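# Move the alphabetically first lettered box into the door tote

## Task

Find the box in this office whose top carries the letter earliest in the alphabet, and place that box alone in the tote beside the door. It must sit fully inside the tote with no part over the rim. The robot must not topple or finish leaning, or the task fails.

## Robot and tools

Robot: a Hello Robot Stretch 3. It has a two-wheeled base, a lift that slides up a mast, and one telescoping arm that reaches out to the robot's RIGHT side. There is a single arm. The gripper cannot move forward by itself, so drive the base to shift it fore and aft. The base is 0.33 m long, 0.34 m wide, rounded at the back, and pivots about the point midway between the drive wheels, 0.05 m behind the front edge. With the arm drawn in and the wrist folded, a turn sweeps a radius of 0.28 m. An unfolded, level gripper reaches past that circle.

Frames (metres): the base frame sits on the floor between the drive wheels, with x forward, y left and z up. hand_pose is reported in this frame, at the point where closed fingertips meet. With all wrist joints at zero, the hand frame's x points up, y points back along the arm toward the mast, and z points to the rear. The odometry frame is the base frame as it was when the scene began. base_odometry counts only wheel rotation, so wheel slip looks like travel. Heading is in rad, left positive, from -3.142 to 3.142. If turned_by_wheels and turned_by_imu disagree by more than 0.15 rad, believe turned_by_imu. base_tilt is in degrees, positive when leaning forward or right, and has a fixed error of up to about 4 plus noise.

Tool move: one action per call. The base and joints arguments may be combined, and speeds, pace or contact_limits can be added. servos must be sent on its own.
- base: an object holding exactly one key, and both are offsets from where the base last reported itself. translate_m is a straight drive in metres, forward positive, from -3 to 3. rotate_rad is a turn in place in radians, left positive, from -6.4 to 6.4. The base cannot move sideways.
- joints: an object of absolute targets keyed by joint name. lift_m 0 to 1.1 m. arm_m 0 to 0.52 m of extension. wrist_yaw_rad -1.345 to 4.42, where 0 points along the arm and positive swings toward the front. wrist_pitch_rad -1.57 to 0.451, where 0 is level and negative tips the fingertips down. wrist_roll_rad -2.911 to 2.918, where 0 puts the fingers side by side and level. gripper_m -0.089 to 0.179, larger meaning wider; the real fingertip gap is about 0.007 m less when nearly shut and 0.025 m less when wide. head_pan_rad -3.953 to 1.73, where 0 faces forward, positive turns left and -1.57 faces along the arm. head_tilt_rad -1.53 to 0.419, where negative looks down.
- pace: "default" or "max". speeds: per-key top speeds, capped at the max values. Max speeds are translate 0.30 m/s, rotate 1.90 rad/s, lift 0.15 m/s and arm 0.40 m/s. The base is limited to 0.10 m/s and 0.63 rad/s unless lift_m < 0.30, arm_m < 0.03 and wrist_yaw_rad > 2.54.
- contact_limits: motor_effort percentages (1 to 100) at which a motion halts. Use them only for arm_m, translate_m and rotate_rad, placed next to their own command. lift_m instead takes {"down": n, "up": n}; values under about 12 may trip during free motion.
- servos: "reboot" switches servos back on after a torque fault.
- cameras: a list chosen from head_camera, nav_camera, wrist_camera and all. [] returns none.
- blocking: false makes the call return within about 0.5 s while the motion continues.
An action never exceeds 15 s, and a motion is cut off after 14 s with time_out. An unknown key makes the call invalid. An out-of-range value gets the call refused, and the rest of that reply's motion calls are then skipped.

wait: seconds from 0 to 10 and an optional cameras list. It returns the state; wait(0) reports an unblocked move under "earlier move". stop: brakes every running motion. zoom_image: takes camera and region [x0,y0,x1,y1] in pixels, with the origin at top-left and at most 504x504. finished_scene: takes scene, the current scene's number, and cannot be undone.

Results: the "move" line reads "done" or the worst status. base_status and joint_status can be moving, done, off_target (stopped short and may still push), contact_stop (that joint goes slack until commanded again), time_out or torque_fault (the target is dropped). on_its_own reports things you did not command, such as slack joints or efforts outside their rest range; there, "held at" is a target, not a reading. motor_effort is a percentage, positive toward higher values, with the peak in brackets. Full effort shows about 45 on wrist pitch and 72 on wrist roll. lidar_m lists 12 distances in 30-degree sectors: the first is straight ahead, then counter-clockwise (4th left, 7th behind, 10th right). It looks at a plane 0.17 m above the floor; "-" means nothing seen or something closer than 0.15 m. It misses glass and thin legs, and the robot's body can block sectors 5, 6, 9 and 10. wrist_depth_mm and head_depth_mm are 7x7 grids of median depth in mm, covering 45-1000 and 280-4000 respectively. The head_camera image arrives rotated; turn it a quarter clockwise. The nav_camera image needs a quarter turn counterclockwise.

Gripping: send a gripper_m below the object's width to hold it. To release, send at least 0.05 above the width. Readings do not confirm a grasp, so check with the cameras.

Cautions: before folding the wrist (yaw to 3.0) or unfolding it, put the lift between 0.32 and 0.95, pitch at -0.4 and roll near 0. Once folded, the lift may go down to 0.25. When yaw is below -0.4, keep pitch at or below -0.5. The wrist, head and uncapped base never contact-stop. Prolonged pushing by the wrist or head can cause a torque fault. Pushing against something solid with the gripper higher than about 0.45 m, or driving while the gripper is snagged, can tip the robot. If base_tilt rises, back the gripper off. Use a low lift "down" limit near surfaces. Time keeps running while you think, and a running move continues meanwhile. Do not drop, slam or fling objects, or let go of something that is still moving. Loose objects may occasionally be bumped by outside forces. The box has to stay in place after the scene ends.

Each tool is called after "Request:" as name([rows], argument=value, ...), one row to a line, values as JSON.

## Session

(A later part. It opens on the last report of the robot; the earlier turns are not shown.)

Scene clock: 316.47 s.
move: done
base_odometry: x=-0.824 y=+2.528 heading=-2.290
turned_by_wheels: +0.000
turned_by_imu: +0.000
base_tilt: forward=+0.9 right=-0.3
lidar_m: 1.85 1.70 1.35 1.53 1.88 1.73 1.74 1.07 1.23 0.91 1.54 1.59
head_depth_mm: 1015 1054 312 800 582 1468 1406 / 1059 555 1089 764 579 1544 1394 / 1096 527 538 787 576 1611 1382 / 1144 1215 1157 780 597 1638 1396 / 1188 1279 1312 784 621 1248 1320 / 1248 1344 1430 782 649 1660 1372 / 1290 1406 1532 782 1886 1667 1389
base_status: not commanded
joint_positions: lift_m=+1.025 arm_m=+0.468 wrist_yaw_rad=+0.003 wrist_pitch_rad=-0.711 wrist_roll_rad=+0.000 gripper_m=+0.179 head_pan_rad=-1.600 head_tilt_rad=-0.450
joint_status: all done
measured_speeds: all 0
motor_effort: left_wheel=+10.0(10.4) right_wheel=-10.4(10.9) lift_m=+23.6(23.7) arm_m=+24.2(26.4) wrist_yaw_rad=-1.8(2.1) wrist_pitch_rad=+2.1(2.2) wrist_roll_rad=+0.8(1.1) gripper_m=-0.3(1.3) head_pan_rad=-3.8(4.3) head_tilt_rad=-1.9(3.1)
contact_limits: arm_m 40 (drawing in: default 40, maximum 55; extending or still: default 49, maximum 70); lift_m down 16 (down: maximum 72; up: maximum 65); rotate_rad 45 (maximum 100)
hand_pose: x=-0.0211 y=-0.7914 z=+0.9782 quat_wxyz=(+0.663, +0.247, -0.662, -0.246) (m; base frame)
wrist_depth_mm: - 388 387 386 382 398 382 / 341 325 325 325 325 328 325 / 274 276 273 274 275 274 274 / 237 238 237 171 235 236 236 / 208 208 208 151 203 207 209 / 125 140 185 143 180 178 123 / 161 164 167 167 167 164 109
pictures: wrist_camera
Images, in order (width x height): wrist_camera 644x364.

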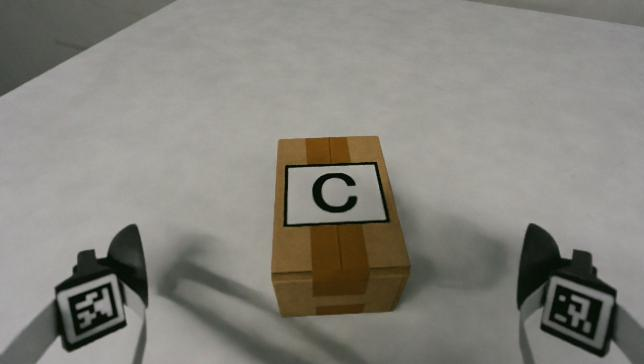

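Request:
move(joints={"arm_m": 0.48}, contact_limits={"arm_m": 40}, cameras=[])

Request:
move(joints={"gripper_m": 0.03}, cameras=["wrist_camera"])

Request:
move(joints={"lift_m": 1.09}, speeds={"lift_m": 0.06}, cameras=["wrist_camera"])

Scene clock: 328.03 s.
move: done
base_odometry: x=-0.824 y=+2.528 heading=-2.290
turned_by_wheels: +0.000
turned_by_imu: +0.001
base_tilt: forward=+0.9 right=-0.1
lidar_m: 1.85 1.70 1.35 1.53 1.89 1.73 1.74 1.07 1.23 0.91 1.53 1.58
head_depth_mm: 1016 1055 312 799 581 1475 1391 / 1052 558 1090 784 580 1550 1385 / 1092 539 552 767 576 1606 1389 / 1143 1223 1152 784 596 1636 1378 / 1191 1272 1315 790 623 1241 1323 / 1227 1339 1446 786 648 1673 1378 / 1305 1395 1544 781 1881 1667 1382
base_status: not commanded
joint_positions: lift_m=+1.025 arm_m=+0.480 wrist_yaw_rad=+0.003 wrist_pitch_rad=-0.711 wrist_roll_rad=+0.000 gripper_m=+0.179 head_pan_rad=-1.600 head_tilt_rad=-0.450
joint_status: all done
measured_speeds: all 0
motor_effort: left_wheel=+9.9(10.1) right_wheel=-10.1(10.6) lift_m=+27.9(28.4) arm_m=+23.1(26.3) wrist_yaw_rad=-1.9(2.1) wrist_pitch_rad=+2.0(2.2) wrist_roll_rad=+0.8(1.2) gripper_m=+0.3(1.2) head_pan_rad=-2.9(3.4) head_tilt_rad=-1.8(2.8)
contact_limits: arm_m 40 (drawing in: default 40, maximum 55; extending or still: default 49, maximum 70); lift_m down 16 (down: maximum 72; up: maximum 65); rotate_rad 45 (maximum 100)
hand_pose: x=-0.0211 y=-0.8034 z=+0.9782 quat_wxyz=(+0.663, +0.247, -0.662, -0.246) (m; base frame)
wrist_depth_mm: - 384 385 383 406 398 383 / 339 328 330 325 324 328 326 / 278 274 274 274 271 273 276 / 238 236 237 170 237 236 235 / 209 208 207 150 201 206 207 / 125 140 184 134 177 177 123 / 161 164 168 158 163 164 109
pictures: none
No camera images: "cameras" was empty.

Scene clock: 330.07 s.
move: done
base_odometry: x=-0.824 y=+2.528 heading=-2.290
turned_by_wheels: +0.000
turned_by_imu: +0.000
base_tilt: forward=+1.1 right=-0.1
lidar_m: 1.85 1.70 1.34 1.53 1.89 1.73 1.75 1.06 1.23 0.91 1.53 1.59
head_depth_mm: 1014 1052 313 798 581 1477 1389 / 1054 560 1091 797 579 1558 1379 / 1094 542 553 755 575 1597 1388 / 1138 1214 1157 788 596 1638 1371 / 1182 1277 1317 791 622 1249 1318 / 1237 1340 1440 787 647 1675 1370 / 1278 1391 1549 780 1878 1659 1379
base_status: not commanded
joint_positions: lift_m=+1.025 arm_m=+0.480 wrist_yaw_rad=+0.002 wrist_pitch_rad=-0.711 wrist_roll_rad=+0.000 gripper_m=+0.031 head_pan_rad=-1.600 head_tilt_rad=-0.450
joint_status: all done
measured_speeds: all 0
motor_effort: left_wheel=+9.7(10.2) right_wheel=-9.9(10.7) lift_m=+29.7(30.1) arm_m=+19.5(23.6) wrist_yaw_rad=-1.7(2.2) wrist_pitch_rad=+2.0(2.2) wrist_roll_rad=+0.8(1.1) gripper_m=-15.1(96.1) head_pan_rad=-3.2(4.0) head_tilt_rad=-2.1(2.9)
contact_limits: arm_m 40 (drawing in: default 40, maximum 55; extending or still: default 49, maximum 70); lift_m down 16 (down: maximum 72; up: maximum 65); rotate_rad 45 (maximum 100)
hand_pose: x=-0.0211 y=-0.8034 z=+0.9782 quat_wxyz=(+0.663, +0.247, -0.662, -0.246) (m; base frame)
wrist_depth_mm: - 381 387 387 382 384 383 / 342 328 325 322 326 324 327 / 276 277 276 276 273 273 274 / 237 238 238 170 237 236 237 / 208 208 203 150 157 208 208 / 189 185 130 134 129 186 185 / 168 164 163 161 164 164 167
pictures: wrist_camera
Images, in order (width x height): wrist_camera 644x364.

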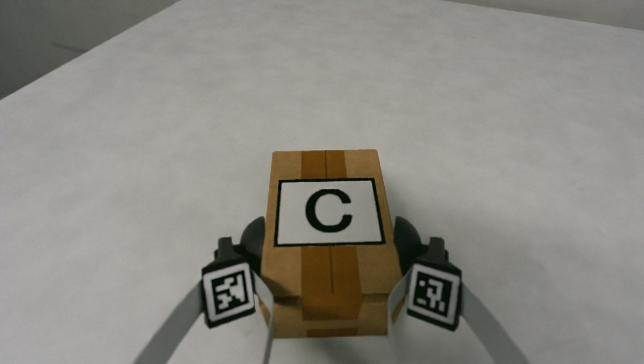

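Scene clock: 331.73 s.
move: done
base_odometry: x=-0.824 y=+2.528 heading=-2.290
turned_by_wheels: +0.000
turned_by_imu: +0.000
base_tilt: forward=+1.0 right=-0.1
lidar_m: 1.85 1.70 1.34 1.53 1.89 1.73 1.74 1.06 1.23 0.91 1.53 1.59
head_depth_mm: 991 1085 1139 801 581 1476 1393 / 1031 534 1174 799 579 1556 1396 / 1077 513 769 792 577 1596 1389 / 1128 1212 1074 791 598 1628 1391 / 1179 1280 1311 787 620 1246 1320 / 1235 1348 1436 784 647 1677 1374 / 1292 1408 1539 781 1916 1667 1379
base_status: not commanded
joint_positions: lift_m=+1.090 arm_m=+0.480 wrist_yaw_rad=+0.002 wrist_pitch_rad=-0.717 wrist_roll_rad=+0.000 gripper_m=+0.031 head_pan_rad=-1.600 head_tilt_rad=-0.450
joint_status: all done
measured_speeds: all 0
motor_effort: left_wheel=+9.9(9.9) right_wheel=-9.9(10.3) lift_m=+30.7(32.8) arm_m=+15.5(19.2) wrist_yaw_rad=-1.6(2.1) wrist_pitch_rad=+3.1(3.3) wrist_roll_rad=+0.9(1.1) gripper_m=-14.9(15.8) head_pan_rad=-1.4(4.4) head_tilt_rad=-2.5(2.7)
contact_limits: arm_m 40 (drawing in: default 40, maximum 55; extending or still: default 49, maximum 70); rotate_rad 45 (maximum 100)
hand_pose: x=-0.0211 y=-0.8022 z=+1.0421 quat_wxyz=(+0.663, +0.249, -0.661, -0.248) (m; base frame)
wrist_depth_mm: - - - - - - - / - 420 418 409 419 420 422 / - 370 367 368 371 367 366 / 322 317 319 172 315 318 317 / 279 280 275 151 159 281 279 / 250 250 130 134 128 249 251 / 226 104 223 162 222 226 225
pictures: wrist_camera
Images, in order (width x height): wrist_camera 644x364.

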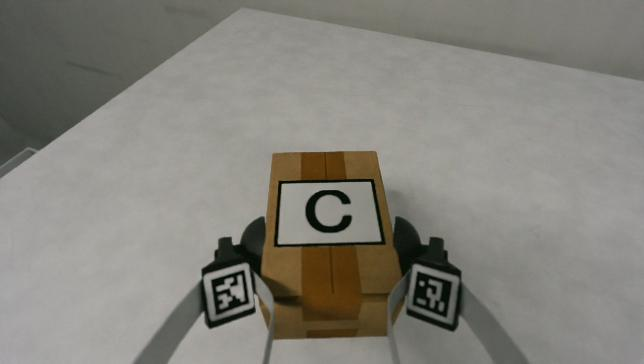

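Request:
move(joints={"arm_m": 0.0}, speeds={"arm_m": 0.2}, cameras=["wrist_camera"])

Request:
move(base={"rotate_rad": 1.997}, contact_limits={"rotate_rad": 45}, cameras=[])

Request:
move(base={"translate_m": 0.911}, joints={"lift_m": 0.6, "head_pan_rad": -1.6, "head_tilt_rad": -0.9}, contact_limits={"translate_m": 45}, cameras=["nav_camera", "wrist_camera"])

Scene clock: 371.83 s.
move: done
base_odometry: x=-0.824 y=+2.528 heading=-2.290
turned_by_wheels: +0.000
turned_by_imu: +0.001
base_tilt: forward=+1.0 right=-0.1
lidar_m: 1.85 1.70 1.35 1.53 1.89 1.73 1.74 1.06 1.23 0.91 1.54 1.59
head_depth_mm: 1019 - - - - - - / 1053 - - - - - - / 1092 - - - - - - / 1132 1219 1270 790 573 - 1378 / 1188 1276 1317 787 622 1238 1325 / 1233 1341 1439 786 651 1678 1379 / 1296 1405 1548 780 1880 1669 1387
base_status: not commanded
joint_positions: lift_m=+1.090 arm_m=+0.002 wrist_yaw_rad=+0.002 wrist_pitch_rad=-0.718 wrist_roll_rad=+0.000 gripper_m=+0.031 head_pan_rad=-1.600 head_tilt_rad=-0.450
joint_status: all done
joint sent to its limit — arm_m, lower limit.
measured_speeds: all 0
motor_effort: left_wheel=+9.7(9.9) right_wheel=-10.1(10.5) lift_m=+24.3(31.1) arm_m=-23.5(26.4) wrist_yaw_rad=-1.7(2.1) wrist_pitch_rad=+3.4(3.7) wrist_roll_rad=+0.7(1.1) gripper_m=-14.3(15.9) head_pan_rad=-2.6(3.9) head_tilt_rad=-2.1(2.8)
contact_limits: rotate_rad 45 (maximum 100)
hand_pose: x=-0.0211 y=-0.3238 z=+1.0419 quat_wxyz=(+0.663, +0.250, -0.661, -0.248) (m; base frame)
wrist_depth_mm: - - - - - - - / - - - - - - - / - 415 372 370 368 371 373 / - - - 173 321 321 318 / - - 158 151 158 294 283 / - - 130 134 128 - - / - - - 163 - - -
pictures: wrist_camera
Images, in order (width x height): wrist_camera 644x364.

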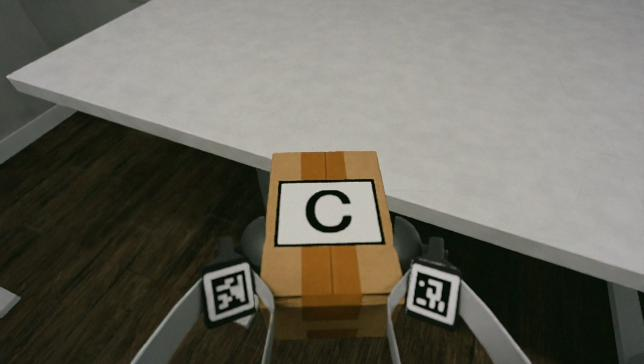

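Scene clock: 376.10 s.
move: done
base_odometry: x=-0.824 y=+2.528 heading=-0.294
turned_by_wheels: +1.996
turned_by_imu: +1.990
base_tilt: forward=+1.1 right=-0.2
lidar_m: 1.99 1.72 1.72 1.07 1.23 0.93 0.91 1.59 2.03 1.71 1.35 1.53
head_depth_mm: 1976 - - - - - - / 2078 - - - - - - / 2230 - - - - - - / 2097 2180 2380 2498 2120 - 1378 / 1483 1605 1745 1910 2001 1671 1378 / 1620 1750 1947 1917 2001 1659 1378 / 1678 1764 1893 1803 1985 1656 1379
base_status: done
joint_positions: lift_m=+1.090 arm_m=+0.002 wrist_yaw_rad=+0.002 wrist_pitch_rad=-0.718 wrist_roll_rad=+0.000 gripper_m=+0.031 head_pan_rad=-1.600 head_tilt_rad=-0.450
joint_status: not commanded
measured_speeds: all 0
motor_effort: left_wheel=-10.8(15.0) right_wheel=+11.6(14.9) lift_m=+21.6(24.3) arm_m=-23.6(24.0) wrist_yaw_rad=-1.2(2.0) wrist_pitch_rad=+3.3(3.6) wrist_roll_rad=+0.8(1.1) gripper_m=-15.1(15.8) head_pan_rad=-1.8(4.1) head_tilt_rad=-0.8(3.1)
contact_limits: rotate_rad 45 (maximum 100)
hand_pose: x=-0.0211 y=-0.3238 z=+1.0419 quat_wxyz=(+0.663, +0.250, -0.661, -0.248) (m; base frame)
wrist_depth_mm: - - - - - - - / - - - - - - - / - - - - - - - / - - - 172 - - - / - - 158 151 159 - - / - - 130 134 128 - - / - - - 163 - - -
pictures: none
No camera images: "cameras" was empty.

Scene clock: 386.33 s.
move: done
base_odometry: x=+0.048 y=+2.264 heading=-0.294
turned_by_wheels: +0.000
turned_by_imu: +0.000
base_tilt: forward=+1.2 right=-0.4
lidar_m: 1.25 1.09 1.09 1.26 1.41 1.87 1.80 2.37 1.83 1.03 1.16 0.71
head_depth_mm: 1653 1938 1835 1617 1412 1256 405 / 1628 1404 1793 1621 1414 1256 408 / 960 1138 1433 1587 1412 582 444 / 1010 1176 1361 1540 1409 733 1106 / 1131 1281 1160 1514 1415 1256 1131 / 1222 1306 1118 1486 1385 1249 1132 / 718 1255 1105 1432 1340 1259 1139
base_status: done
joint_positions: lift_m=+0.600 arm_m=+0.002 wrist_yaw_rad=+0.002 wrist_pitch_rad=-0.718 wrist_roll_rad=+0.000 gripper_m=+0.031 head_pan_rad=-1.600 head_tilt_rad=-0.900
joint_status: all done
measured_speeds: all 0
motor_effort: left_wheel=+9.1(12.6) right_wheel=+3.2(17.4) lift_m=+21.7(24.2) arm_m=-17.7(23.6) wrist_yaw_rad=-1.6(2.3) wrist_pitch_rad=+3.5(3.6) wrist_roll_rad=+0.7(1.1) gripper_m=-14.1(16.0) head_pan_rad=-2.3(4.4) head_tilt_rad=+0.5(7.3)
contact_limits: translate_m 45 (maximum 100)
hand_pose: x=-0.0211 y=-0.3238 z=+0.5519 quat_wxyz=(+0.663, +0.250, -0.661, -0.248) (m; base frame)
wrist_depth_mm: - - - - - - - / - - - - - - - / - - - - - - - / - - - 171 895 899 899 / - 750 158 151 159 781 788 / - 697 130 134 128 712 703 / 639 627 633 623 636 635 635
pictures: nav_camera (sideways), wrist_camera
Images, in order (width x height): nav_camera 672x504, wrist_camera 644x364.

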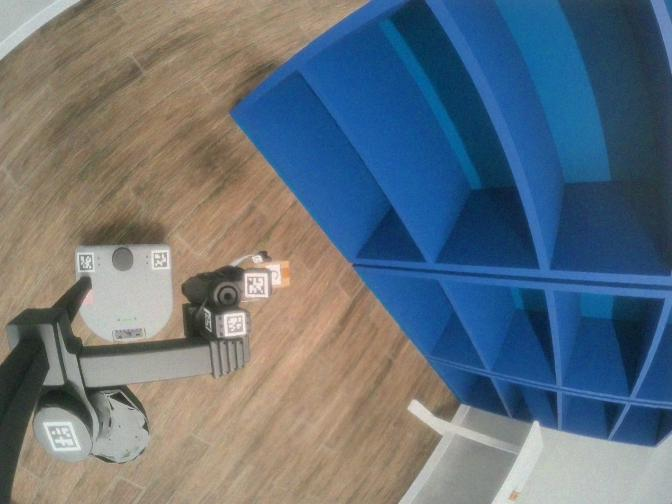

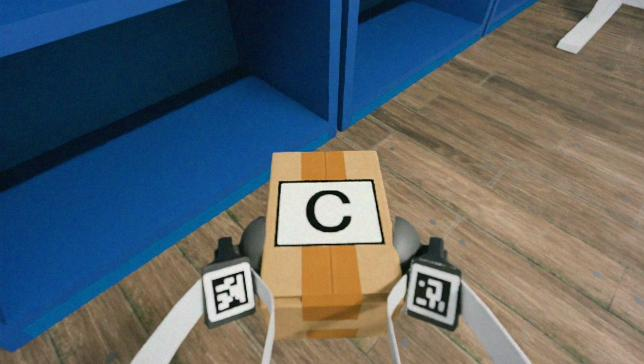

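Request:
move(base={"rotate_rad": 0.309}, contact_limits={"rotate_rad": 45}, cameras=[])

Request:
move(base={"translate_m": 0.75}, contact_limits={"translate_m": 45}, cameras=[])

Request:
move(base={"rotate_rad": -1.204}, contact_limits={"rotate_rad": 45}, cameras=[])

Request:
move(base={"translate_m": 0.45}, contact_limits={"translate_m": 45}, cameras=["wrist_camera"])

Scene clock: 410.00 s.
move: done
base_odometry: x=+0.048 y=+2.264 heading=+0.015
turned_by_wheels: +0.308
turned_by_imu: +0.308
base_tilt: forward=+1.0 right=+0.0
lidar_m: 1.11 1.09 1.14 1.61 1.89 1.80 2.37 2.23 1.03 1.11 0.71 1.49
head_depth_mm: 992 1099 1241 1546 1417 1261 405 / 1140 1254 1190 1521 1420 1253 409 / 1229 1320 1135 1517 1420 582 443 / 719 1285 1107 1533 1407 734 1108 / 690 1247 1107 1494 1389 1248 1141 / 669 1221 1110 1424 1354 1260 1140 / 667 1175 1109 1019 1346 1274 1135
base_status: done
joint_positions: lift_m=+0.600 arm_m=+0.002 wrist_yaw_rad=+0.002 wrist_pitch_rad=-0.718 wrist_roll_rad=+0.000 gripper_m=+0.031 head_pan_rad=-1.600 head_tilt_rad=-0.900
joint_status: not commanded
measured_speeds: all 0
motor_effort: left_wheel=-10.5(13.6) right_wheel=+11.1(15.3) lift_m=+22.1(22.4) arm_m=-16.0(16.3) wrist_yaw_rad=-1.5(2.1) wrist_pitch_rad=+3.2(3.5) wrist_roll_rad=+1.0(1.1) gripper_m=-14.9(15.8) head_pan_rad=-2.4(3.2) head_tilt_rad=-0.3(2.0)
contact_limits: rotate_rad 45 (maximum 100)
hand_pose: x=-0.0211 y=-0.3238 z=+0.5519 quat_wxyz=(+0.663, +0.250, -0.661, -0.248) (m; base frame)
wrist_depth_mm: - - - - - - - / 760 - - - - - - / 484 912 - - 946 - - / 520 807 - 172 906 914 897 / 775 699 152 150 159 793 788 / 711 724 130 134 128 703 708 / 648 617 638 624 630 630 646
pictures: none
No camera images: "cameras" was empty.

Scene clock: 418.60 s.
move: done
base_odometry: x=+0.798 y=+2.275 heading=+0.015
turned_by_wheels: +0.000
turned_by_imu: +0.001
base_tilt: forward=+1.0 right=+0.0
lidar_m: 0.44 0.43 0.45 0.63 1.83 1.84 3.10 1.46 0.64 0.79 1.38 0.58
head_depth_mm: 708 777 856 954 1167 1261 404 / 818 907 1010 1158 1334 1263 409 / 2631 2219 1805 1490 1421 583 443 / 2595 2243 1897 1619 1414 733 1106 / 2506 2273 1906 1629 1420 1259 1138 / 2383 2279 1883 1620 1418 1267 1132 / 2333 2163 1883 1636 1421 1265 1137
base_status: done
joint_positions: lift_m=+0.600 arm_m=+0.002 wrist_yaw_rad=+0.002 wrist_pitch_rad=-0.718 wrist_roll_rad=+0.000 gripper_m=+0.031 head_pan_rad=-1.600 head_tilt_rad=-0.900
joint_status: not commanded
measured_speeds: all 0
motor_effort: left_wheel=+0.4(12.8) right_wheel=+10.1(17.9) lift_m=+23.3(23.4) arm_m=-17.7(17.9) wrist_yaw_rad=-1.2(2.1) wrist_pitch_rad=+3.2(3.6) wrist_roll_rad=+0.8(1.3) gripper_m=-14.7(15.8) head_pan_rad=-1.8(3.6) head_tilt_rad=-0.2(2.1)
contact_limits: translate_m 45 (maximum 100)
hand_pose: x=-0.0211 y=-0.3238 z=+0.5519 quat_wxyz=(+0.663, +0.250, -0.661, -0.248) (m; base frame)
wrist_depth_mm: - - - - 507 421 338 / - - - - - 438 380 / - - - - - 470 435 / 903 904 898 173 - 509 851 / 805 800 159 150 150 754 809 / 704 715 130 134 128 712 694 / 637 617 629 629 641 640 643
pictures: none
No camera images: "cameras" was empty.

Scene clock: 421.60 s.
move: done
base_odometry: x=+0.798 y=+2.275 heading=-1.189
turned_by_wheels: -1.203
turned_by_imu: -1.200
base_tilt: forward=+1.0 right=-0.2
lidar_m: 2.55 0.68 0.46 0.43 0.44 0.55 1.21 1.83 2.50 2.38 0.64 0.69
head_depth_mm: 2851 2259 1894 1617 1415 1259 404 / 2829 2262 1888 1611 1417 1254 408 / 2828 2275 1891 1622 1415 584 443 / 2838 2267 1879 1616 1432 734 1110 / 2730 2280 1888 1608 1424 1260 1132 / 2656 2203 1877 1608 1413 1254 1133 / 1651 1504 1712 1530 1359 1252 1130
base_status: done
joint_positions: lift_m=+0.600 arm_m=+0.002 wrist_yaw_rad=+0.002 wrist_pitch_rad=-0.718 wrist_roll_rad=+0.000 gripper_m=+0.031 head_pan_rad=-1.600 head_tilt_rad=-0.900
joint_status: not commanded
measured_speeds: all 0
motor_effort: left_wheel=+11.2(14.6) right_wheel=-8.9(14.9) lift_m=+23.3(23.8) arm_m=-22.9(23.5) wrist_yaw_rad=-1.1(2.1) wrist_pitch_rad=+3.3(3.5) wrist_roll_rad=+0.8(1.1) gripper_m=-14.9(15.8) head_pan_rad=-1.7(3.6) head_tilt_rad=-2.2(2.7)
contact_limits: rotate_rad 45 (maximum 100)
hand_pose: x=-0.0211 y=-0.3238 z=+0.5519 quat_wxyz=(+0.663, +0.250, -0.661, -0.248) (m; base frame)
wrist_depth_mm: - - - - - - - / - - - - - - - / - - - - - - - / - 892 908 171 917 916 891 / 503 769 158 151 159 801 795 / - 712 130 134 128 715 715 / 651 623 636 627 627 630 658
pictures: none
No camera images: "cameras" was empty.

Scene clock: 427.20 s.
move: done
base_odometry: x=+0.965 y=+1.858 heading=-1.189
turned_by_wheels: +0.000
turned_by_imu: +0.000
base_tilt: forward=+1.1 right=-0.1
lidar_m: 2.10 0.76 0.51 0.47 0.48 0.61 1.34 2.25 3.27 0.49 0.49 2.26
head_depth_mm: 2888 2273 1890 1619 1417 1253 406 / 2831 2284 1905 1615 1406 1259 409 / 435 519 1805 1588 1419 583 444 / 425 493 586 729 916 733 1096 / 423 489 581 718 941 1223 1136 / 420 485 577 713 926 1224 1137 / 418 483 570 704 916 1226 1138
base_status: done
joint_positions: lift_m=+0.600 arm_m=+0.002 wrist_yaw_rad=+0.002 wrist_pitch_rad=-0.718 wrist_roll_rad=+0.000 gripper_m=+0.031 head_pan_rad=-1.600 head_tilt_rad=-0.900
joint_status: not commanded
measured_speeds: all 0
motor_effort: left_wheel=+9.1(17.7) right_wheel=+1.3(9.9) lift_m=+24.1(24.4) arm_m=-19.0(23.3) wrist_yaw_rad=-1.3(2.3) wrist_pitch_rad=+3.0(3.7) wrist_roll_rad=+0.7(1.2) gripper_m=-14.3(16.4) head_pan_rad=-1.4(3.6) head_tilt_rad=-2.6(3.1)
contact_limits: translate_m 45 (maximum 100)
hand_pose: x=-0.0211 y=-0.3238 z=+0.5519 quat_wxyz=(+0.663, +0.250, -0.661, -0.248) (m; base frame)
wrist_depth_mm: 226 231 237 249 - - - / 255 261 269 281 - - - / 288 295 306 330 - - - / 337 345 356 172 890 913 920 / 397 413 160 150 159 792 798 / 497 490 130 134 128 708 719 / 655 104 652 629 628 629 639
pictures: wrist_camera
Images, in order (width x height): wrist_camera 644x364.

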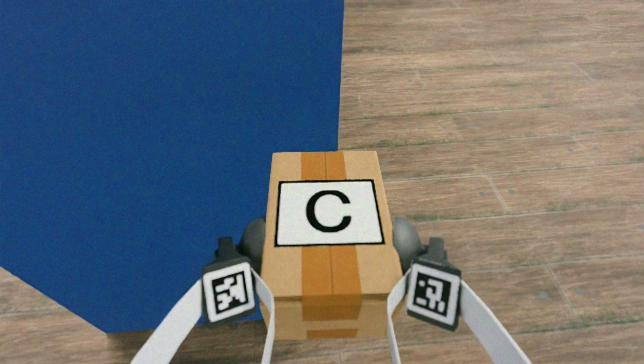

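Request:
move(base={"translate_m": 1.071}, contact_limits={"translate_m": 45}, cameras=[])

Request:
move(base={"rotate_rad": 2.026}, contact_limits={"rotate_rad": 45}, cameras=[])

Request:
move(base={"translate_m": -0.3}, joints={"wrist_pitch_rad": -0.95}, contact_limits={"translate_m": 45}, cameras=["head_camera", "wrist_camera"])

Scene clock: 455.57 s.
move: done
base_odometry: x=+1.365 y=+0.864 heading=-1.188
turned_by_wheels: +0.000
turned_by_imu: +0.001
base_tilt: forward=+1.0 right=+0.2
lidar_m: 1.04 0.89 0.61 0.57 0.58 0.75 1.65 0.78 0.88 1.92 1.67 1.12
head_depth_mm: 1838 1863 1796 1625 1421 1252 404 / 2494 2231 1898 1624 1427 1258 409 / 2749 2278 1885 1614 1416 583 444 / 2838 2279 1882 1620 1425 737 1099 / 2724 2298 1917 1618 1414 1258 1132 / 2733 2288 1890 1630 1419 1264 1138 / 2771 2288 1887 1617 1414 1255 1135
base_status: done
joint_positions: lift_m=+0.600 arm_m=+0.002 wrist_yaw_rad=+0.002 wrist_pitch_rad=-0.718 wrist_roll_rad=+0.000 gripper_m=+0.031 head_pan_rad=-1.600 head_tilt_rad=-0.900
joint_status: not commanded
measured_speeds: all 0
motor_effort: left_wheel=+8.9(17.8) right_wheel=+3.3(10.7) lift_m=+25.7(25.8) arm_m=-9.5(17.4) wrist_yaw_rad=-1.5(2.1) wrist_pitch_rad=+3.0(3.6) wrist_roll_rad=+0.8(1.2) gripper_m=-14.2(16.3) head_pan_rad=-1.6(3.7) head_tilt_rad=-4.1(5.0)
contact_limits: translate_m 45 (maximum 100)
hand_pose: x=-0.0211 y=-0.3238 z=+0.5519 quat_wxyz=(+0.663, +0.250, -0.661, -0.248) (m; base frame)
wrist_depth_mm: - - - - - - - / - - - - - - - / - - - - - - - / 893 894 910 172 923 879 - / 802 793 158 150 160 811 806 / 717 721 131 134 128 700 704 / 631 616 636 625 636 640 632
pictures: none
No camera images: "cameras" was empty.

Scene clock: 459.87 s.
move: done
base_odometry: x=+1.365 y=+0.864 heading=+0.837
turned_by_wheels: +2.025
turned_by_imu: +2.020
base_tilt: forward=+1.0 right=-0.3
lidar_m: 0.57 0.71 1.34 0.78 0.83 1.56 1.89 1.17 1.05 1.05 0.63 0.56
head_depth_mm: 924 1056 1230 1482 1401 1258 404 / 966 1096 1295 1519 1409 1237 410 / 995 1151 1357 1553 1420 583 444 / 1032 1197 1439 1595 1416 737 1103 / 1079 1242 1445 1584 1428 1266 1138 / 995 1084 1199 1306 1398 1258 1135 / 848 884 960 1073 1193 1238 1134
base_status: done
joint_positions: lift_m=+0.600 arm_m=+0.002 wrist_yaw_rad=+0.002 wrist_pitch_rad=-0.718 wrist_roll_rad=+0.000 gripper_m=+0.031 head_pan_rad=-1.600 head_tilt_rad=-0.900
joint_status: not commanded
measured_speeds: all 0
motor_effort: left_wheel=-10.8(15.4) right_wheel=+10.0(14.4) lift_m=+26.0(26.3) arm_m=-23.3(23.6) wrist_yaw_rad=-1.2(2.1) wrist_pitch_rad=+3.3(3.6) wrist_roll_rad=+0.8(1.2) gripper_m=-14.5(15.9) head_pan_rad=-1.9(3.7) head_tilt_rad=-4.3(5.4)
contact_limits: rotate_rad 45 (maximum 100)
hand_pose: x=-0.0212 y=-0.3238 z=+0.5519 quat_wxyz=(+0.663, +0.250, -0.661, -0.248) (m; base frame)
wrist_depth_mm: - 554 - - - 686 - / - 622 - - - - - / - 709 - - - - - / - - 855 172 898 902 854 / - 764 158 150 159 784 786 / - 692 131 134 128 706 694 / 573 620 631 161 - 633 641
pictures: none
No camera images: "cameras" was empty.

Scene clock: 463.97 s.
move: done
base_odometry: x=+1.164 y=+0.641 heading=+0.837
turned_by_wheels: +0.000
turned_by_imu: +0.001
base_tilt: forward=+1.0 right=-0.2
lidar_m: 0.85 1.05 1.98 0.79 0.94 1.79 1.72 1.06 0.95 0.95 0.95 0.85
head_depth_mm: 839 955 1115 1331 1410 1260 404 / 867 996 1165 1412 1407 1263 409 / 900 1033 1223 1499 1408 736 443 / 934 1077 1293 1529 1413 1180 954 / 972 1133 1357 1599 1416 1249 1135 / 1007 1190 1446 1628 1419 1234 1136 / 1057 1243 1462 1561 1426 1268 1134
base_status: done
joint_positions: lift_m=+0.600 arm_m=+0.002 wrist_yaw_rad=+0.002 wrist_pitch_rad=-0.961 wrist_roll_rad=+0.000 gripper_m=+0.031 head_pan_rad=-1.600 head_tilt_rad=-0.900
joint_status: all done
measured_speeds: all 0
motor_effort: left_wheel=-12.2(16.1) right_wheel=+3.2(10.3) lift_m=+26.3(26.8) arm_m=-20.5(23.3) wrist_yaw_rad=-1.5(2.0) wrist_pitch_rad=+1.7(4.1) wrist_roll_rad=+0.9(1.2) gripper_m=-14.7(15.7) head_pan_rad=-0.2(3.9) head_tilt_rad=-5.6(6.4)
contact_limits: translate_m 45 (maximum 100)
hand_pose: x=-0.0213 y=-0.2737 z=+0.5148 quat_wxyz=(+0.628, +0.328, -0.626, -0.326) (m; base frame)
wrist_depth_mm: - 964 944 - - - - / 743 882 908 865 874 - - / 792 820 814 815 819 782 775 / 741 736 777 171 743 733 736 / 696 695 151 151 158 682 672 / 650 644 130 134 128 638 638 / 609 589 598 590 593 601 601
pictures: head_camera (sideways), wrist_camera
Images, in order (width x height): head_camera 896x504, wrist_camera 644x364.

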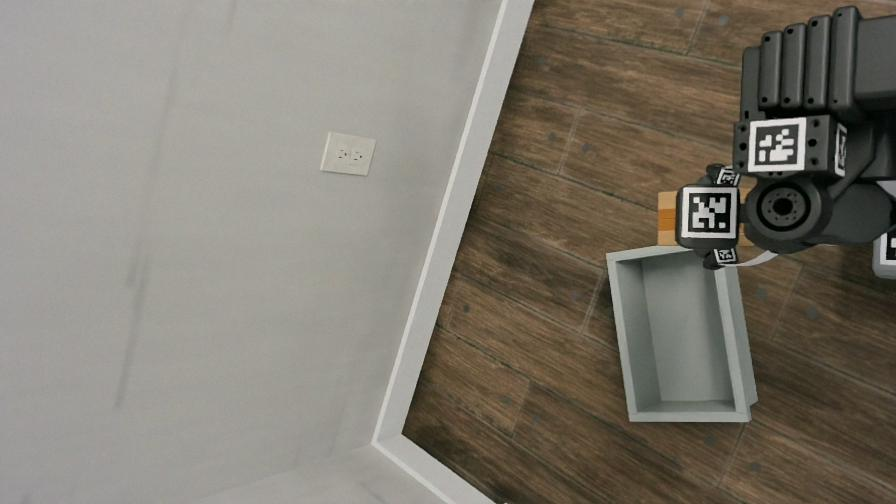

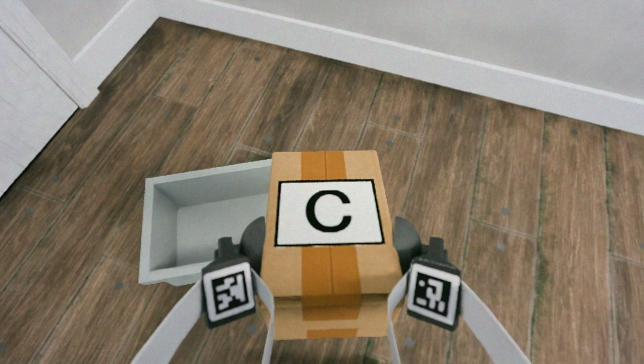

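Request:
move(base={"rotate_rad": 0.148}, contact_limits={"rotate_rad": 45}, cameras=[])

Request:
move(base={"translate_m": 0.134}, contact_limits={"translate_m": 45}, cameras=["head_camera", "wrist_camera"])

Scene clock: 491.03 s.
move: done
base_odometry: x=+1.164 y=+0.641 heading=+0.984
turned_by_wheels: +0.147
turned_by_imu: +0.147
base_tilt: forward=+0.9 right=-0.1
lidar_m: 0.87 1.18 0.79 0.80 1.06 2.33 1.42 1.00 0.95 0.97 0.89 0.85
head_depth_mm: 861 972 1125 1337 1414 1264 405 / 900 1032 1199 1451 1412 1252 410 / 958 1094 1288 1520 1411 735 444 / 1001 1173 1388 1589 1420 1204 954 / 1062 1243 1502 1617 1417 1251 1136 / 1123 1299 1500 1579 1412 1221 1137 / 1075 1175 1294 1438 1419 1268 1139
base_status: done
joint_positions: lift_m=+0.600 arm_m=+0.002 wrist_yaw_rad=+0.002 wrist_pitch_rad=-0.961 wrist_roll_rad=+0.000 gripper_m=+0.031 head_pan_rad=-1.600 head_tilt_rad=-0.900
joint_status: not commanded
measured_speeds: all 0
motor_effort: left_wheel=-11.5(15.9) right_wheel=+10.4(13.0) lift_m=+26.8(27.2) arm_m=-18.5(19.1) wrist_yaw_rad=-1.8(1.9) wrist_pitch_rad=+1.8(2.3) wrist_roll_rad=+0.8(1.0) gripper_m=-15.7(16.1) head_pan_rad=-0.9(2.6) head_tilt_rad=-3.8(5.7)
contact_limits: rotate_rad 45 (maximum 100)
hand_pose: x=-0.0213 y=-0.2736 z=+0.5148 quat_wxyz=(+0.628, +0.328, -0.626, -0.327) (m; base frame)
wrist_depth_mm: - 745 - 933 - - - / - 888 871 886 865 - - / 734 781 816 813 796 799 787 / 739 753 - 171 749 738 746 / 698 695 151 150 159 689 683 / 653 649 130 134 128 633 646 / 607 597 594 584 601 590 601
pictures: none
No camera images: "cameras" was empty.

Scene clock: 493.50 s.
move: done
base_odometry: x=+1.238 y=+0.753 heading=+0.984
turned_by_wheels: +0.000
turned_by_imu: +0.000
base_tilt: forward=+1.0 right=-0.3
lidar_m: 0.74 1.02 1.02 0.75 0.97 2.39 1.51 1.07 1.01 1.04 0.77 0.73
head_depth_mm: 920 1041 1203 1438 1414 1256 404 / 962 1106 1279 1522 1419 1242 409 / 1018 1162 1375 1572 1420 734 443 / 1071 1245 1480 1634 1411 1198 950 / 1134 1305 1522 1596 1420 1233 1138 / 1048 1154 1299 1459 1411 1261 1138 / 911 984 1080 1235 1361 1255 1138
base_status: done
joint_positions: lift_m=+0.600 arm_m=+0.002 wrist_yaw_rad=+0.002 wrist_pitch_rad=-0.961 wrist_roll_rad=+0.000 gripper_m=+0.031 head_pan_rad=-1.600 head_tilt_rad=-0.900
joint_status: not commanded
measured_speeds: all 0
motor_effort: left_wheel=+6.7(11.6) right_wheel=+5.0(13.7) lift_m=+27.1(27.5) arm_m=-17.9(18.5) wrist_yaw_rad=-1.5(2.0) wrist_pitch_rad=+1.9(2.2) wrist_roll_rad=+0.8(1.1) gripper_m=-15.2(15.7) head_pan_rad=-1.3(3.4) head_tilt_rad=-4.0(5.6)
contact_limits: translate_m 45 (maximum 100)
hand_pose: x=-0.0213 y=-0.2736 z=+0.5148 quat_wxyz=(+0.628, +0.328, -0.626, -0.327) (m; base frame)
wrist_depth_mm: - 727 - 963 - - - / - 795 917 871 881 839 - / - 806 818 812 806 817 802 / 669 750 754 172 735 735 741 / 681 692 158 150 159 683 681 / 648 643 130 134 128 645 638 / 610 593 605 581 590 592 599
pictures: head_camera (sideways), wrist_camera
Images, in order (width x height): head_camera 896x504, wrist_camera 644x364.

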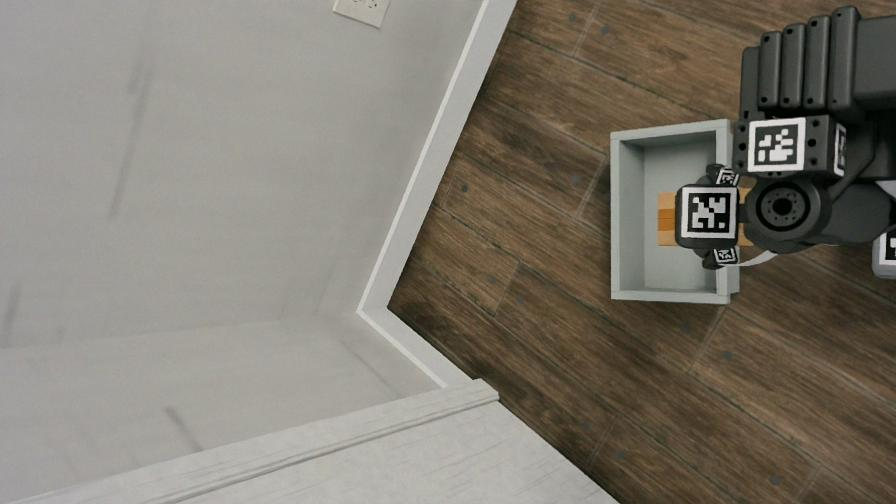

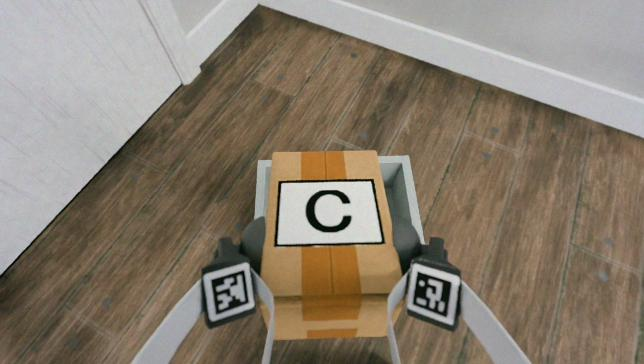

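Request:
move(joints={"arm_m": 0.228}, contact_limits={"arm_m": 40}, cameras=[])

Request:
move(joints={"lift_m": 0.21}, contact_limits={"lift_m": {"down": 16}}, cameras=["head_camera", "wrist_camera"])

Scene clock: 507.00 s.
move: done
base_odometry: x=+1.238 y=+0.753 heading=+0.984
turned_by_wheels: +0.000
turned_by_imu: +0.001
base_tilt: forward=+0.9 right=-0.2
lidar_m: 0.74 1.02 1.02 0.75 0.97 2.39 1.51 1.07 1.01 1.04 0.77 0.73
head_depth_mm: 919 1037 1207 1435 1408 1223 411 / 966 1106 1278 1464 522 466 423 / 1014 1163 1369 701 602 1253 1136 / 1067 1239 1485 1627 1273 1261 1131 / 1126 1294 1515 1608 1410 1235 1130 / 1040 1156 1294 1469 1410 1257 1137 / 916 985 1085 1232 1364 1252 1136
base_status: not commanded
joint_positions: lift_m=+0.600 arm_m=+0.228 wrist_yaw_rad=+0.002 wrist_pitch_rad=-0.962 wrist_roll_rad=+0.000 gripper_m=+0.031 head_pan_rad=-1.600 head_tilt_rad=-0.900
joint_status: all done
measured_speeds: all 0
motor_effort: left_wheel=+6.9(7.2) right_wheel=+5.0(5.4) lift_m=+27.7(28.1) arm_m=+24.0(26.4) wrist_yaw_rad=-1.5(2.0) wrist_pitch_rad=+2.0(2.4) wrist_roll_rad=+0.8(1.2) gripper_m=-14.8(15.8) head_pan_rad=-0.8(2.5) head_tilt_rad=-3.5(5.1)
contact_limits: arm_m 40 (drawing in: default 40, maximum 55; extending or still: default 49, maximum 70); translate_m 45 (maximum 100)
hand_pose: x=-0.0213 y=-0.4996 z=+0.5147 quat_wxyz=(+0.627, +0.328, -0.626, -0.327) (m; base frame)
wrist_depth_mm: 476 - - - - - - / - 596 876 864 - - - / - 700 808 811 780 722 - / - 730 732 172 736 753 713 / 607 681 158 151 159 667 678 / 635 653 130 134 128 650 634 / 600 575 598 152 - 604 598
pictures: none
No camera images: "cameras" was empty.

Scene clock: 511.37 s.
move: done
base_odometry: x=+1.238 y=+0.753 heading=+0.984
turned_by_wheels: +0.000
turned_by_imu: +0.001
base_tilt: forward=+1.1 right=-0.2
lidar_m: 0.74 1.02 1.02 0.75 0.97 2.39 1.51 1.06 1.01 1.04 0.77 0.73
head_depth_mm: 925 1040 1203 1431 1420 1253 1130 / 971 1107 1281 1523 1416 1243 1122 / 1017 1161 1382 1567 1420 879 1099 / 1073 1235 1488 1625 1411 1204 1131 / 1126 1301 1519 1617 1421 1247 1132 / 1043 1165 1306 1468 1422 1260 1141 / 914 983 1089 1227 1380 1254 1143
base_status: not commanded
joint_positions: lift_m=+0.210 arm_m=+0.228 wrist_yaw_rad=+0.002 wrist_pitch_rad=-0.968 wrist_roll_rad=+0.000 gripper_m=+0.031 head_pan_rad=-1.600 head_tilt_rad=-0.900
joint_status: all done
measured_speeds: all 0
motor_effort: left_wheel=+6.8(7.2) right_wheel=+4.4(5.4) lift_m=+22.1(27.1) arm_m=+21.1(24.1) wrist_yaw_rad=-1.5(2.0) wrist_pitch_rad=+3.2(3.6) wrist_roll_rad=+0.9(1.2) gripper_m=-15.3(16.0) head_pan_rad=-1.1(2.8) head_tilt_rad=-3.4(4.9)
contact_limits: arm_m 40 (drawing in: default 40, maximum 55; extending or still: default 49, maximum 70); lift_m down 16 (down: maximum 72; up: maximum 65); translate_m 45 (maximum 100)
hand_pose: x=-0.0213 y=-0.4983 z=+0.1239 quat_wxyz=(+0.626, +0.330, -0.625, -0.329) (m; base frame)
wrist_depth_mm: 422 424 415 421 418 420 418 / 386 385 374 380 382 381 381 / 353 349 356 355 351 352 346 / 322 201 218 171 227 230 312 / 300 179 159 150 150 - - / 273 - 130 134 128 - - / 156 - - 152 - - -
pictures: head_camera (sideways), wrist_camera
Images, in order (width x height): head_camera 896x504, wrist_camera 644x364.

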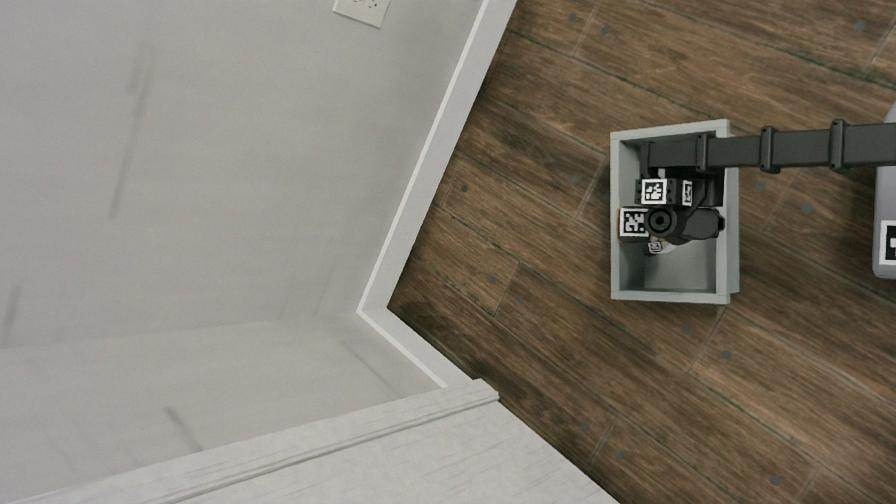

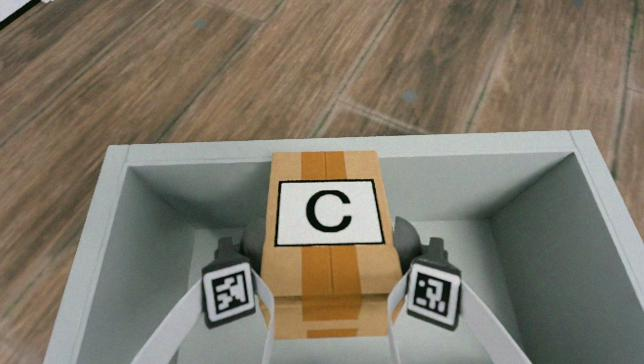

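Request:
move(joints={"arm_m": 0.215}, contact_limits={"arm_m": 40}, cameras=[])

Request:
move(joints={"lift_m": 0.155}, speeds={"lift_m": 0.06}, contact_limits={"lift_m": {"down": 15}}, cameras=["wrist_camera"])

Request:
move(joints={"lift_m": 0.11}, speeds={"lift_m": 0.02}, contact_limits={"lift_m": {"down": 14}}, cameras=["wrist_camera"])

Scene clock: 533.53 s.
move: done
base_odometry: x=+1.238 y=+0.753 heading=+0.984
turned_by_wheels: +0.000
turned_by_imu: +0.001
base_tilt: forward=+1.1 right=+0.0
lidar_m: 0.74 1.02 1.02 0.75 0.97 2.39 1.51 1.07 1.01 1.04 0.77 0.73
head_depth_mm: 917 1034 1203 1418 1413 1249 1139 / 961 1099 1282 1510 1421 1230 1118 / 1015 1167 1384 1565 1413 867 1105 / 1076 1239 1482 1616 1427 1212 1134 / 1133 1300 1511 1626 1409 1234 1124 / 1043 1162 1307 1463 1410 1263 1141 / 912 984 1087 1232 1375 1264 1135
base_status: not commanded
joint_positions: lift_m=+0.210 arm_m=+0.215 wrist_yaw_rad=+0.002 wrist_pitch_rad=-0.967 wrist_roll_rad=+0.000 gripper_m=+0.031 head_pan_rad=-1.600 head_tilt_rad=-0.900
joint_status: all done
measured_speeds: all 0
motor_effort: left_wheel=+6.7(7.1) right_wheel=+5.2(5.4) lift_m=+29.9(31.2) arm_m=-23.4(25.3) wrist_yaw_rad=-1.3(2.1) wrist_pitch_rad=+3.0(3.4) wrist_roll_rad=+0.8(1.1) gripper_m=-14.8(15.6) head_pan_rad=-1.3(2.4) head_tilt_rad=-3.7(3.9)
contact_limits: arm_m 40 (drawing in: default 40, maximum 55; extending or still: default 49, maximum 70); lift_m down 16 (down: maximum 72; up: maximum 65); translate_m 45 (maximum 100)
hand_pose: x=-0.0213 y=-0.4855 z=+0.1241 quat_wxyz=(+0.627, +0.330, -0.625, -0.328) (m; base frame)
wrist_depth_mm: 424 423 428 422 418 418 419 / 384 386 383 379 376 377 379 / 352 354 354 355 215 219 345 / 325 214 244 172 241 246 322 / 301 177 154 150 150 - - / 273 - 130 134 128 - - / 156 - - 152 - - -
pictures: none
No camera images: "cameras" was empty.

Scene clock: 535.03 s.
move: done
base_odometry: x=+1.238 y=+0.753 heading=+0.984
turned_by_wheels: +0.000
turned_by_imu: +0.000
base_tilt: forward=+0.9 right=-0.1
lidar_m: 0.74 1.02 1.02 0.75 0.98 2.39 1.51 1.07 1.01 1.04 0.77 0.73
head_depth_mm: 919 1045 1203 1428 1402 1260 1132 / 963 1102 1289 1510 1420 1242 1118 / 1017 1170 1378 1564 1410 923 1099 / 1068 1245 1487 1627 1417 1205 1133 / 1130 1301 1522 1619 1408 1248 1136 / 1042 1161 1304 1473 1405 1264 1135 / 913 985 1084 1235 1373 1250 1134
base_status: not commanded
joint_positions: lift_m=+0.155 arm_m=+0.215 wrist_yaw_rad=+0.002 wrist_pitch_rad=-0.967 wrist_roll_rad=+0.000 gripper_m=+0.031 head_pan_rad=-1.600 head_tilt_rad=-0.900
joint_status: all done
measured_speeds: all 0
motor_effort: left_wheel=+6.8(7.1) right_wheel=+5.3(5.4) lift_m=+21.4(28.0) arm_m=-19.6(23.5) wrist_yaw_rad=-1.4(2.1) wrist_pitch_rad=+2.8(3.2) wrist_roll_rad=+1.0(1.1) gripper_m=-14.7(15.9) head_pan_rad=-1.1(3.0) head_tilt_rad=-3.1(3.9)
contact_limits: arm_m 40 (drawing in: default 40, maximum 55; extending or still: default 49, maximum 70); lift_m down 15 (down: maximum 72; up: maximum 65); translate_m 45 (maximum 100)
hand_pose: x=-0.0213 y=-0.4856 z=+0.0691 quat_wxyz=(+0.627, +0.330, -0.625, -0.328) (m; base frame)
wrist_depth_mm: 348 345 346 343 340 343 339 / 157 163 160 161 163 163 160 / - 185 188 190 192 196 190 / - - 231 172 238 231 - / - - 151 150 150 - - / - - 130 134 128 - - / - - - 151 - - -
pictures: wrist_camera
Images, in order (width x height): wrist_camera 644x364.

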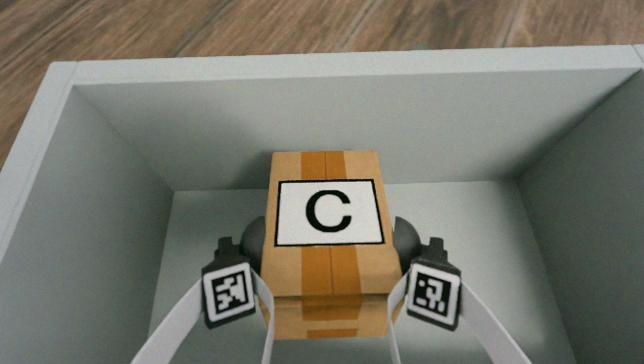

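Scene clock: 537.67 s.
move: done
base_odometry: x=+1.238 y=+0.753 heading=+0.984
turned_by_wheels: +0.000
turned_by_imu: +0.000
base_tilt: forward=+1.0 right=-0.2
lidar_m: 0.74 1.02 1.02 0.75 0.97 2.40 1.51 1.06 1.01 1.04 0.77 0.73
head_depth_mm: 920 1044 1197 1430 1424 1266 1133 / 967 1095 1281 1536 1421 1236 1130 / 1015 1169 1369 1562 1421 953 951 / 1074 1243 1481 1625 1411 1202 1132 / 1125 1302 1507 1592 1411 1245 1136 / 1045 1165 1304 1475 1411 1261 1134 / 917 991 1086 1234 1367 1268 1134
base_status: not commanded
joint_positions: lift_m=+0.110 arm_m=+0.215 wrist_yaw_rad=+0.002 wrist_pitch_rad=-0.938 wrist_roll_rad=+0.000 gripper_m=+0.031 head_pan_rad=-1.600 head_tilt_rad=-0.900
joint_status: all done
measured_speeds: all 0
motor_effort: left_wheel=+6.9(7.0) right_wheel=+4.8(5.3) lift_m=+13.9(23.3) arm_m=-12.6(19.8) wrist_yaw_rad=-1.6(2.1) wrist_pitch_rad=-2.3(3.2) wrist_roll_rad=+1.0(1.1) gripper_m=-13.1(16.7) head_pan_rad=-0.6(2.3) head_tilt_rad=-2.5(3.7)
contact_limits: arm_m 40 (drawing in: default 40, maximum 55; extending or still: default 49, maximum 70); lift_m down 14 (down: maximum 72; up: maximum 65); translate_m 45 (maximum 100)
hand_pose: x=-0.0213 y=-0.4920 z=+0.0278 quat_wxyz=(+0.631, +0.321, -0.630, -0.319) (m; base frame)
wrist_depth_mm: - 123 124 125 126 127 128 / 142 144 145 147 155 151 152 / - 176 177 171 182 187 180 / - 202 205 159 162 - - / - - 148 147 149 194 - / - 185 129 137 125 184 181 / - 167 168 170 169 168 171
pictures: wrist_camera
Images, in order (width x height): wrist_camera 644x364.

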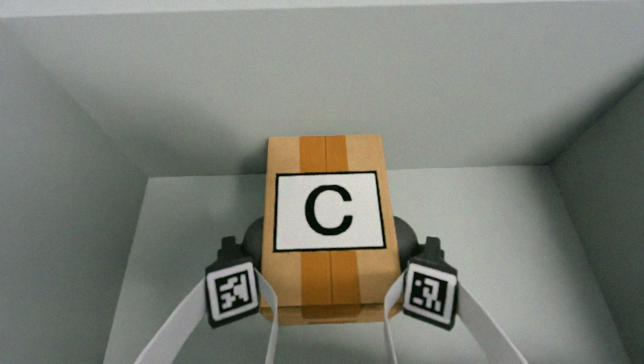

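Request:
move(joints={"lift_m": 0.115}, speeds={"lift_m": 0.02}, cameras=[])

Request:
move(joints={"gripper_m": 0.12}, cameras=["wrist_camera"])

Request:
move(joints={"lift_m": 0.4}, speeds={"lift_m": 0.08}, cameras=["wrist_camera", "head_camera"])

Scene clock: 542.67 s.
move: done
base_odometry: x=+1.238 y=+0.753 heading=+0.984
turned_by_wheels: +0.000
turned_by_imu: +0.001
base_tilt: forward=+0.9 right=+0.0
lidar_m: 0.74 1.02 1.02 0.75 0.98 2.38 1.51 1.07 1.01 1.04 0.77 0.73
head_depth_mm: 921 1038 1202 1423 1420 1261 1138 / 965 1106 1292 1523 1412 1241 1136 / 1017 1160 1374 1585 1417 954 954 / 1075 1241 1492 1607 1409 1203 1133 / 1126 1297 1534 1608 1412 1228 1132 / 1040 1152 1295 1477 1422 1260 1140 / 915 987 1087 1226 1380 1252 1140
base_status: not commanded
joint_positions: lift_m=+0.115 arm_m=+0.215 wrist_yaw_rad=+0.002 wrist_pitch_rad=-0.954 wrist_roll_rad=+0.000 gripper_m=+0.031 head_pan_rad=-1.600 head_tilt_rad=-0.900
joint_status: all done
measured_speeds: all 0
motor_effort: left_wheel=+6.8(7.0) right_wheel=+4.7(5.2) lift_m=+30.4(30.7) arm_m=-3.3(5.2) wrist_yaw_rad=-1.3(1.8) wrist_pitch_rad=+0.5(2.4) wrist_roll_rad=+0.9(1.0) gripper_m=-13.3(14.2) head_pan_rad=-0.4(1.8) head_tilt_rad=-1.7(3.3)
contact_limits: arm_m 40 (drawing in: default 40, maximum 55; extending or still: default 49, maximum 70); translate_m 45 (maximum 100)
hand_pose: x=-0.0213 y=-0.4885 z=+0.0307 quat_wxyz=(+0.629, +0.326, -0.627, -0.324) (m; base frame)
wrist_depth_mm: 123 125 126 131 129 129 135 / 145 148 149 152 154 154 157 / - 180 184 172 188 192 184 / - - 211 161 166 - - / - - 150 148 149 196 - / - 187 130 137 126 186 183 / - - 172 172 171 172 173
pictures: none
No camera images: "cameras" was empty.

Scene clock: 544.10 s.
move: done
base_odometry: x=+1.238 y=+0.753 heading=+0.984
turned_by_wheels: +0.000
turned_by_imu: +0.000
base_tilt: forward=+0.9 right=-0.1
lidar_m: 0.74 1.02 1.02 0.75 0.97 2.38 1.52 1.06 1.01 1.03 0.77 0.73
head_depth_mm: 917 1038 1201 1424 1407 1260 1132 / 960 1097 1285 1525 1416 1243 1137 / 1015 1156 1385 1566 1426 952 952 / 1076 1241 1477 1611 1416 1225 1131 / 1124 1302 1526 1616 1418 1233 1142 / 1045 1158 1297 1469 1420 1263 1135 / 920 987 1092 1223 1371 1260 1136
base_status: not commanded
joint_positions: lift_m=+0.115 arm_m=+0.215 wrist_yaw_rad=+0.002 wrist_pitch_rad=-0.958 wrist_roll_rad=+0.000 gripper_m=+0.120 head_pan_rad=-1.600 head_tilt_rad=-0.900
joint_status: all done
measured_speeds: all 0
motor_effort: left_wheel=+6.7(7.0) right_wheel=+4.9(5.2) lift_m=+30.0(30.8) arm_m=+0.4(3.3) wrist_yaw_rad=-1.5(1.9) wrist_pitch_rad=+1.6(1.8) wrist_roll_rad=+0.8(1.1) gripper_m=+0.3(91.4) head_pan_rad=-0.1(2.4) head_tilt_rad=-2.4(3.0)
contact_limits: arm_m 40 (drawing in: default 40, maximum 55; extending or still: default 49, maximum 70); translate_m 45 (maximum 100)
hand_pose: x=-0.0213 y=-0.4876 z=+0.0302 quat_wxyz=(+0.628, +0.327, -0.627, -0.326) (m; base frame)
wrist_depth_mm: 124 125 130 131 129 131 135 / 145 148 150 153 154 155 157 / - 181 184 172 183 193 186 / - - 212 160 162 - - / - - 155 148 153 154 - / - 123 181 139 142 125 183 / - 170 174 171 173 128 169
pictures: wrist_camera
Images, in order (width x height): wrist_camera 644x364.

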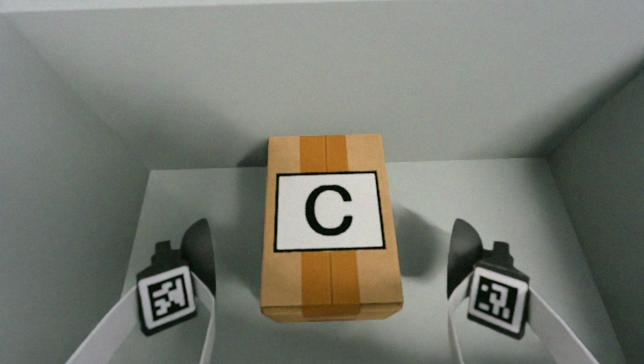

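Scene clock: 548.33 s.
move: done
base_odometry: x=+1.238 y=+0.753 heading=+0.984
turned_by_wheels: +0.000
turned_by_imu: +0.001
base_tilt: forward=+1.0 right=-0.1
lidar_m: 0.74 1.01 1.02 0.75 0.98 2.38 1.51 1.07 1.01 1.04 0.77 0.73
head_depth_mm: 922 1042 1197 1418 1415 1253 1125 / 965 1102 1286 1517 1412 678 588 / 1007 1166 1384 1574 739 1202 1134 / 1072 1239 1482 1621 1423 1230 1125 / 1128 1297 1520 1608 1416 1239 1129 / 1041 1157 1305 1458 1423 1260 1138 / 912 985 1083 1225 1362 1259 1131
base_status: not commanded
joint_positions: lift_m=+0.400 arm_m=+0.215 wrist_yaw_rad=+0.002 wrist_pitch_rad=-0.958 wrist_roll_rad=+0.000 gripper_m=+0.120 head_pan_rad=-1.600 head_tilt_rad=-0.900
joint_status: all done
measured_speeds: all 0
motor_effort: left_wheel=+6.7(7.1) right_wheel=+4.9(5.6) lift_m=+29.1(33.0) arm_m=+11.3(11.4) wrist_yaw_rad=-1.4(2.2) wrist_pitch_rad=+1.4(1.8) wrist_roll_rad=+0.9(1.1) gripper_m=-0.3(1.2) head_pan_rad=-1.4(2.8) head_tilt_rad=-1.0(2.5)
contact_limits: arm_m 40 (drawing in: default 40, maximum 55; extending or still: default 49, maximum 70); translate_m 45 (maximum 100)
hand_pose: x=-0.0213 y=-0.4876 z=+0.3152 quat_wxyz=(+0.628, +0.327, -0.627, -0.326) (m; base frame)
wrist_depth_mm: 482 - 708 693 - - - / 515 630 631 640 621 615 - / 509 575 585 573 577 578 572 / 527 530 537 523 531 529 522 / 499 499 494 501 502 494 485 / 464 123 130 407 - 125 452 / 435 125 - 387 - 121 426
pictures: head_camera (sideways), wrist_camera
Images, in order (width x height): head_camera 896x504, wrist_camera 644x364.

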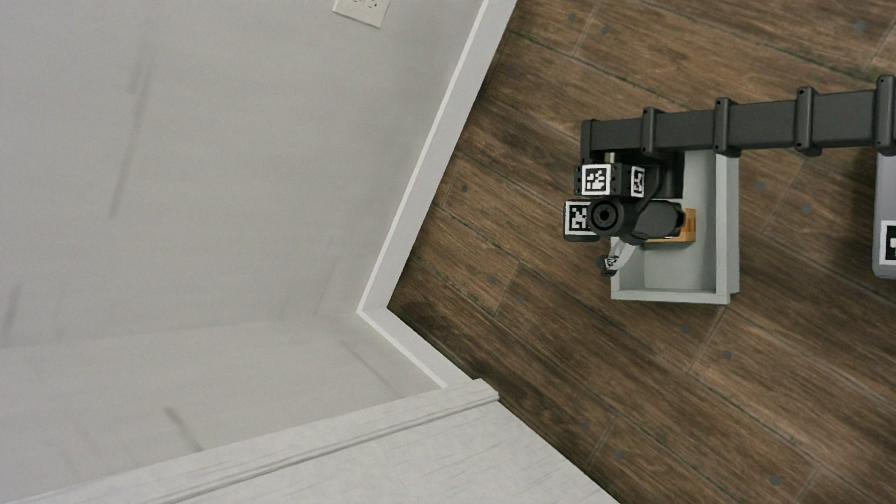

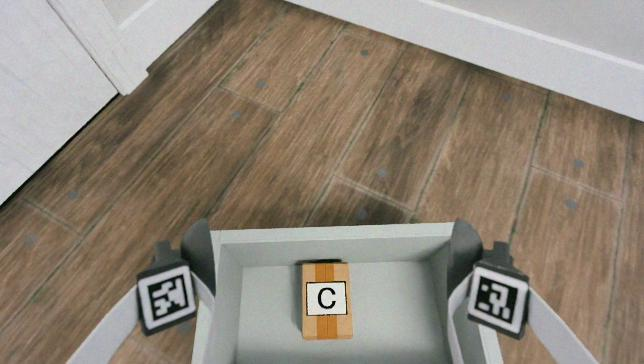

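Request:
finished_scene(scene=2)

The scene is finished: the task was done.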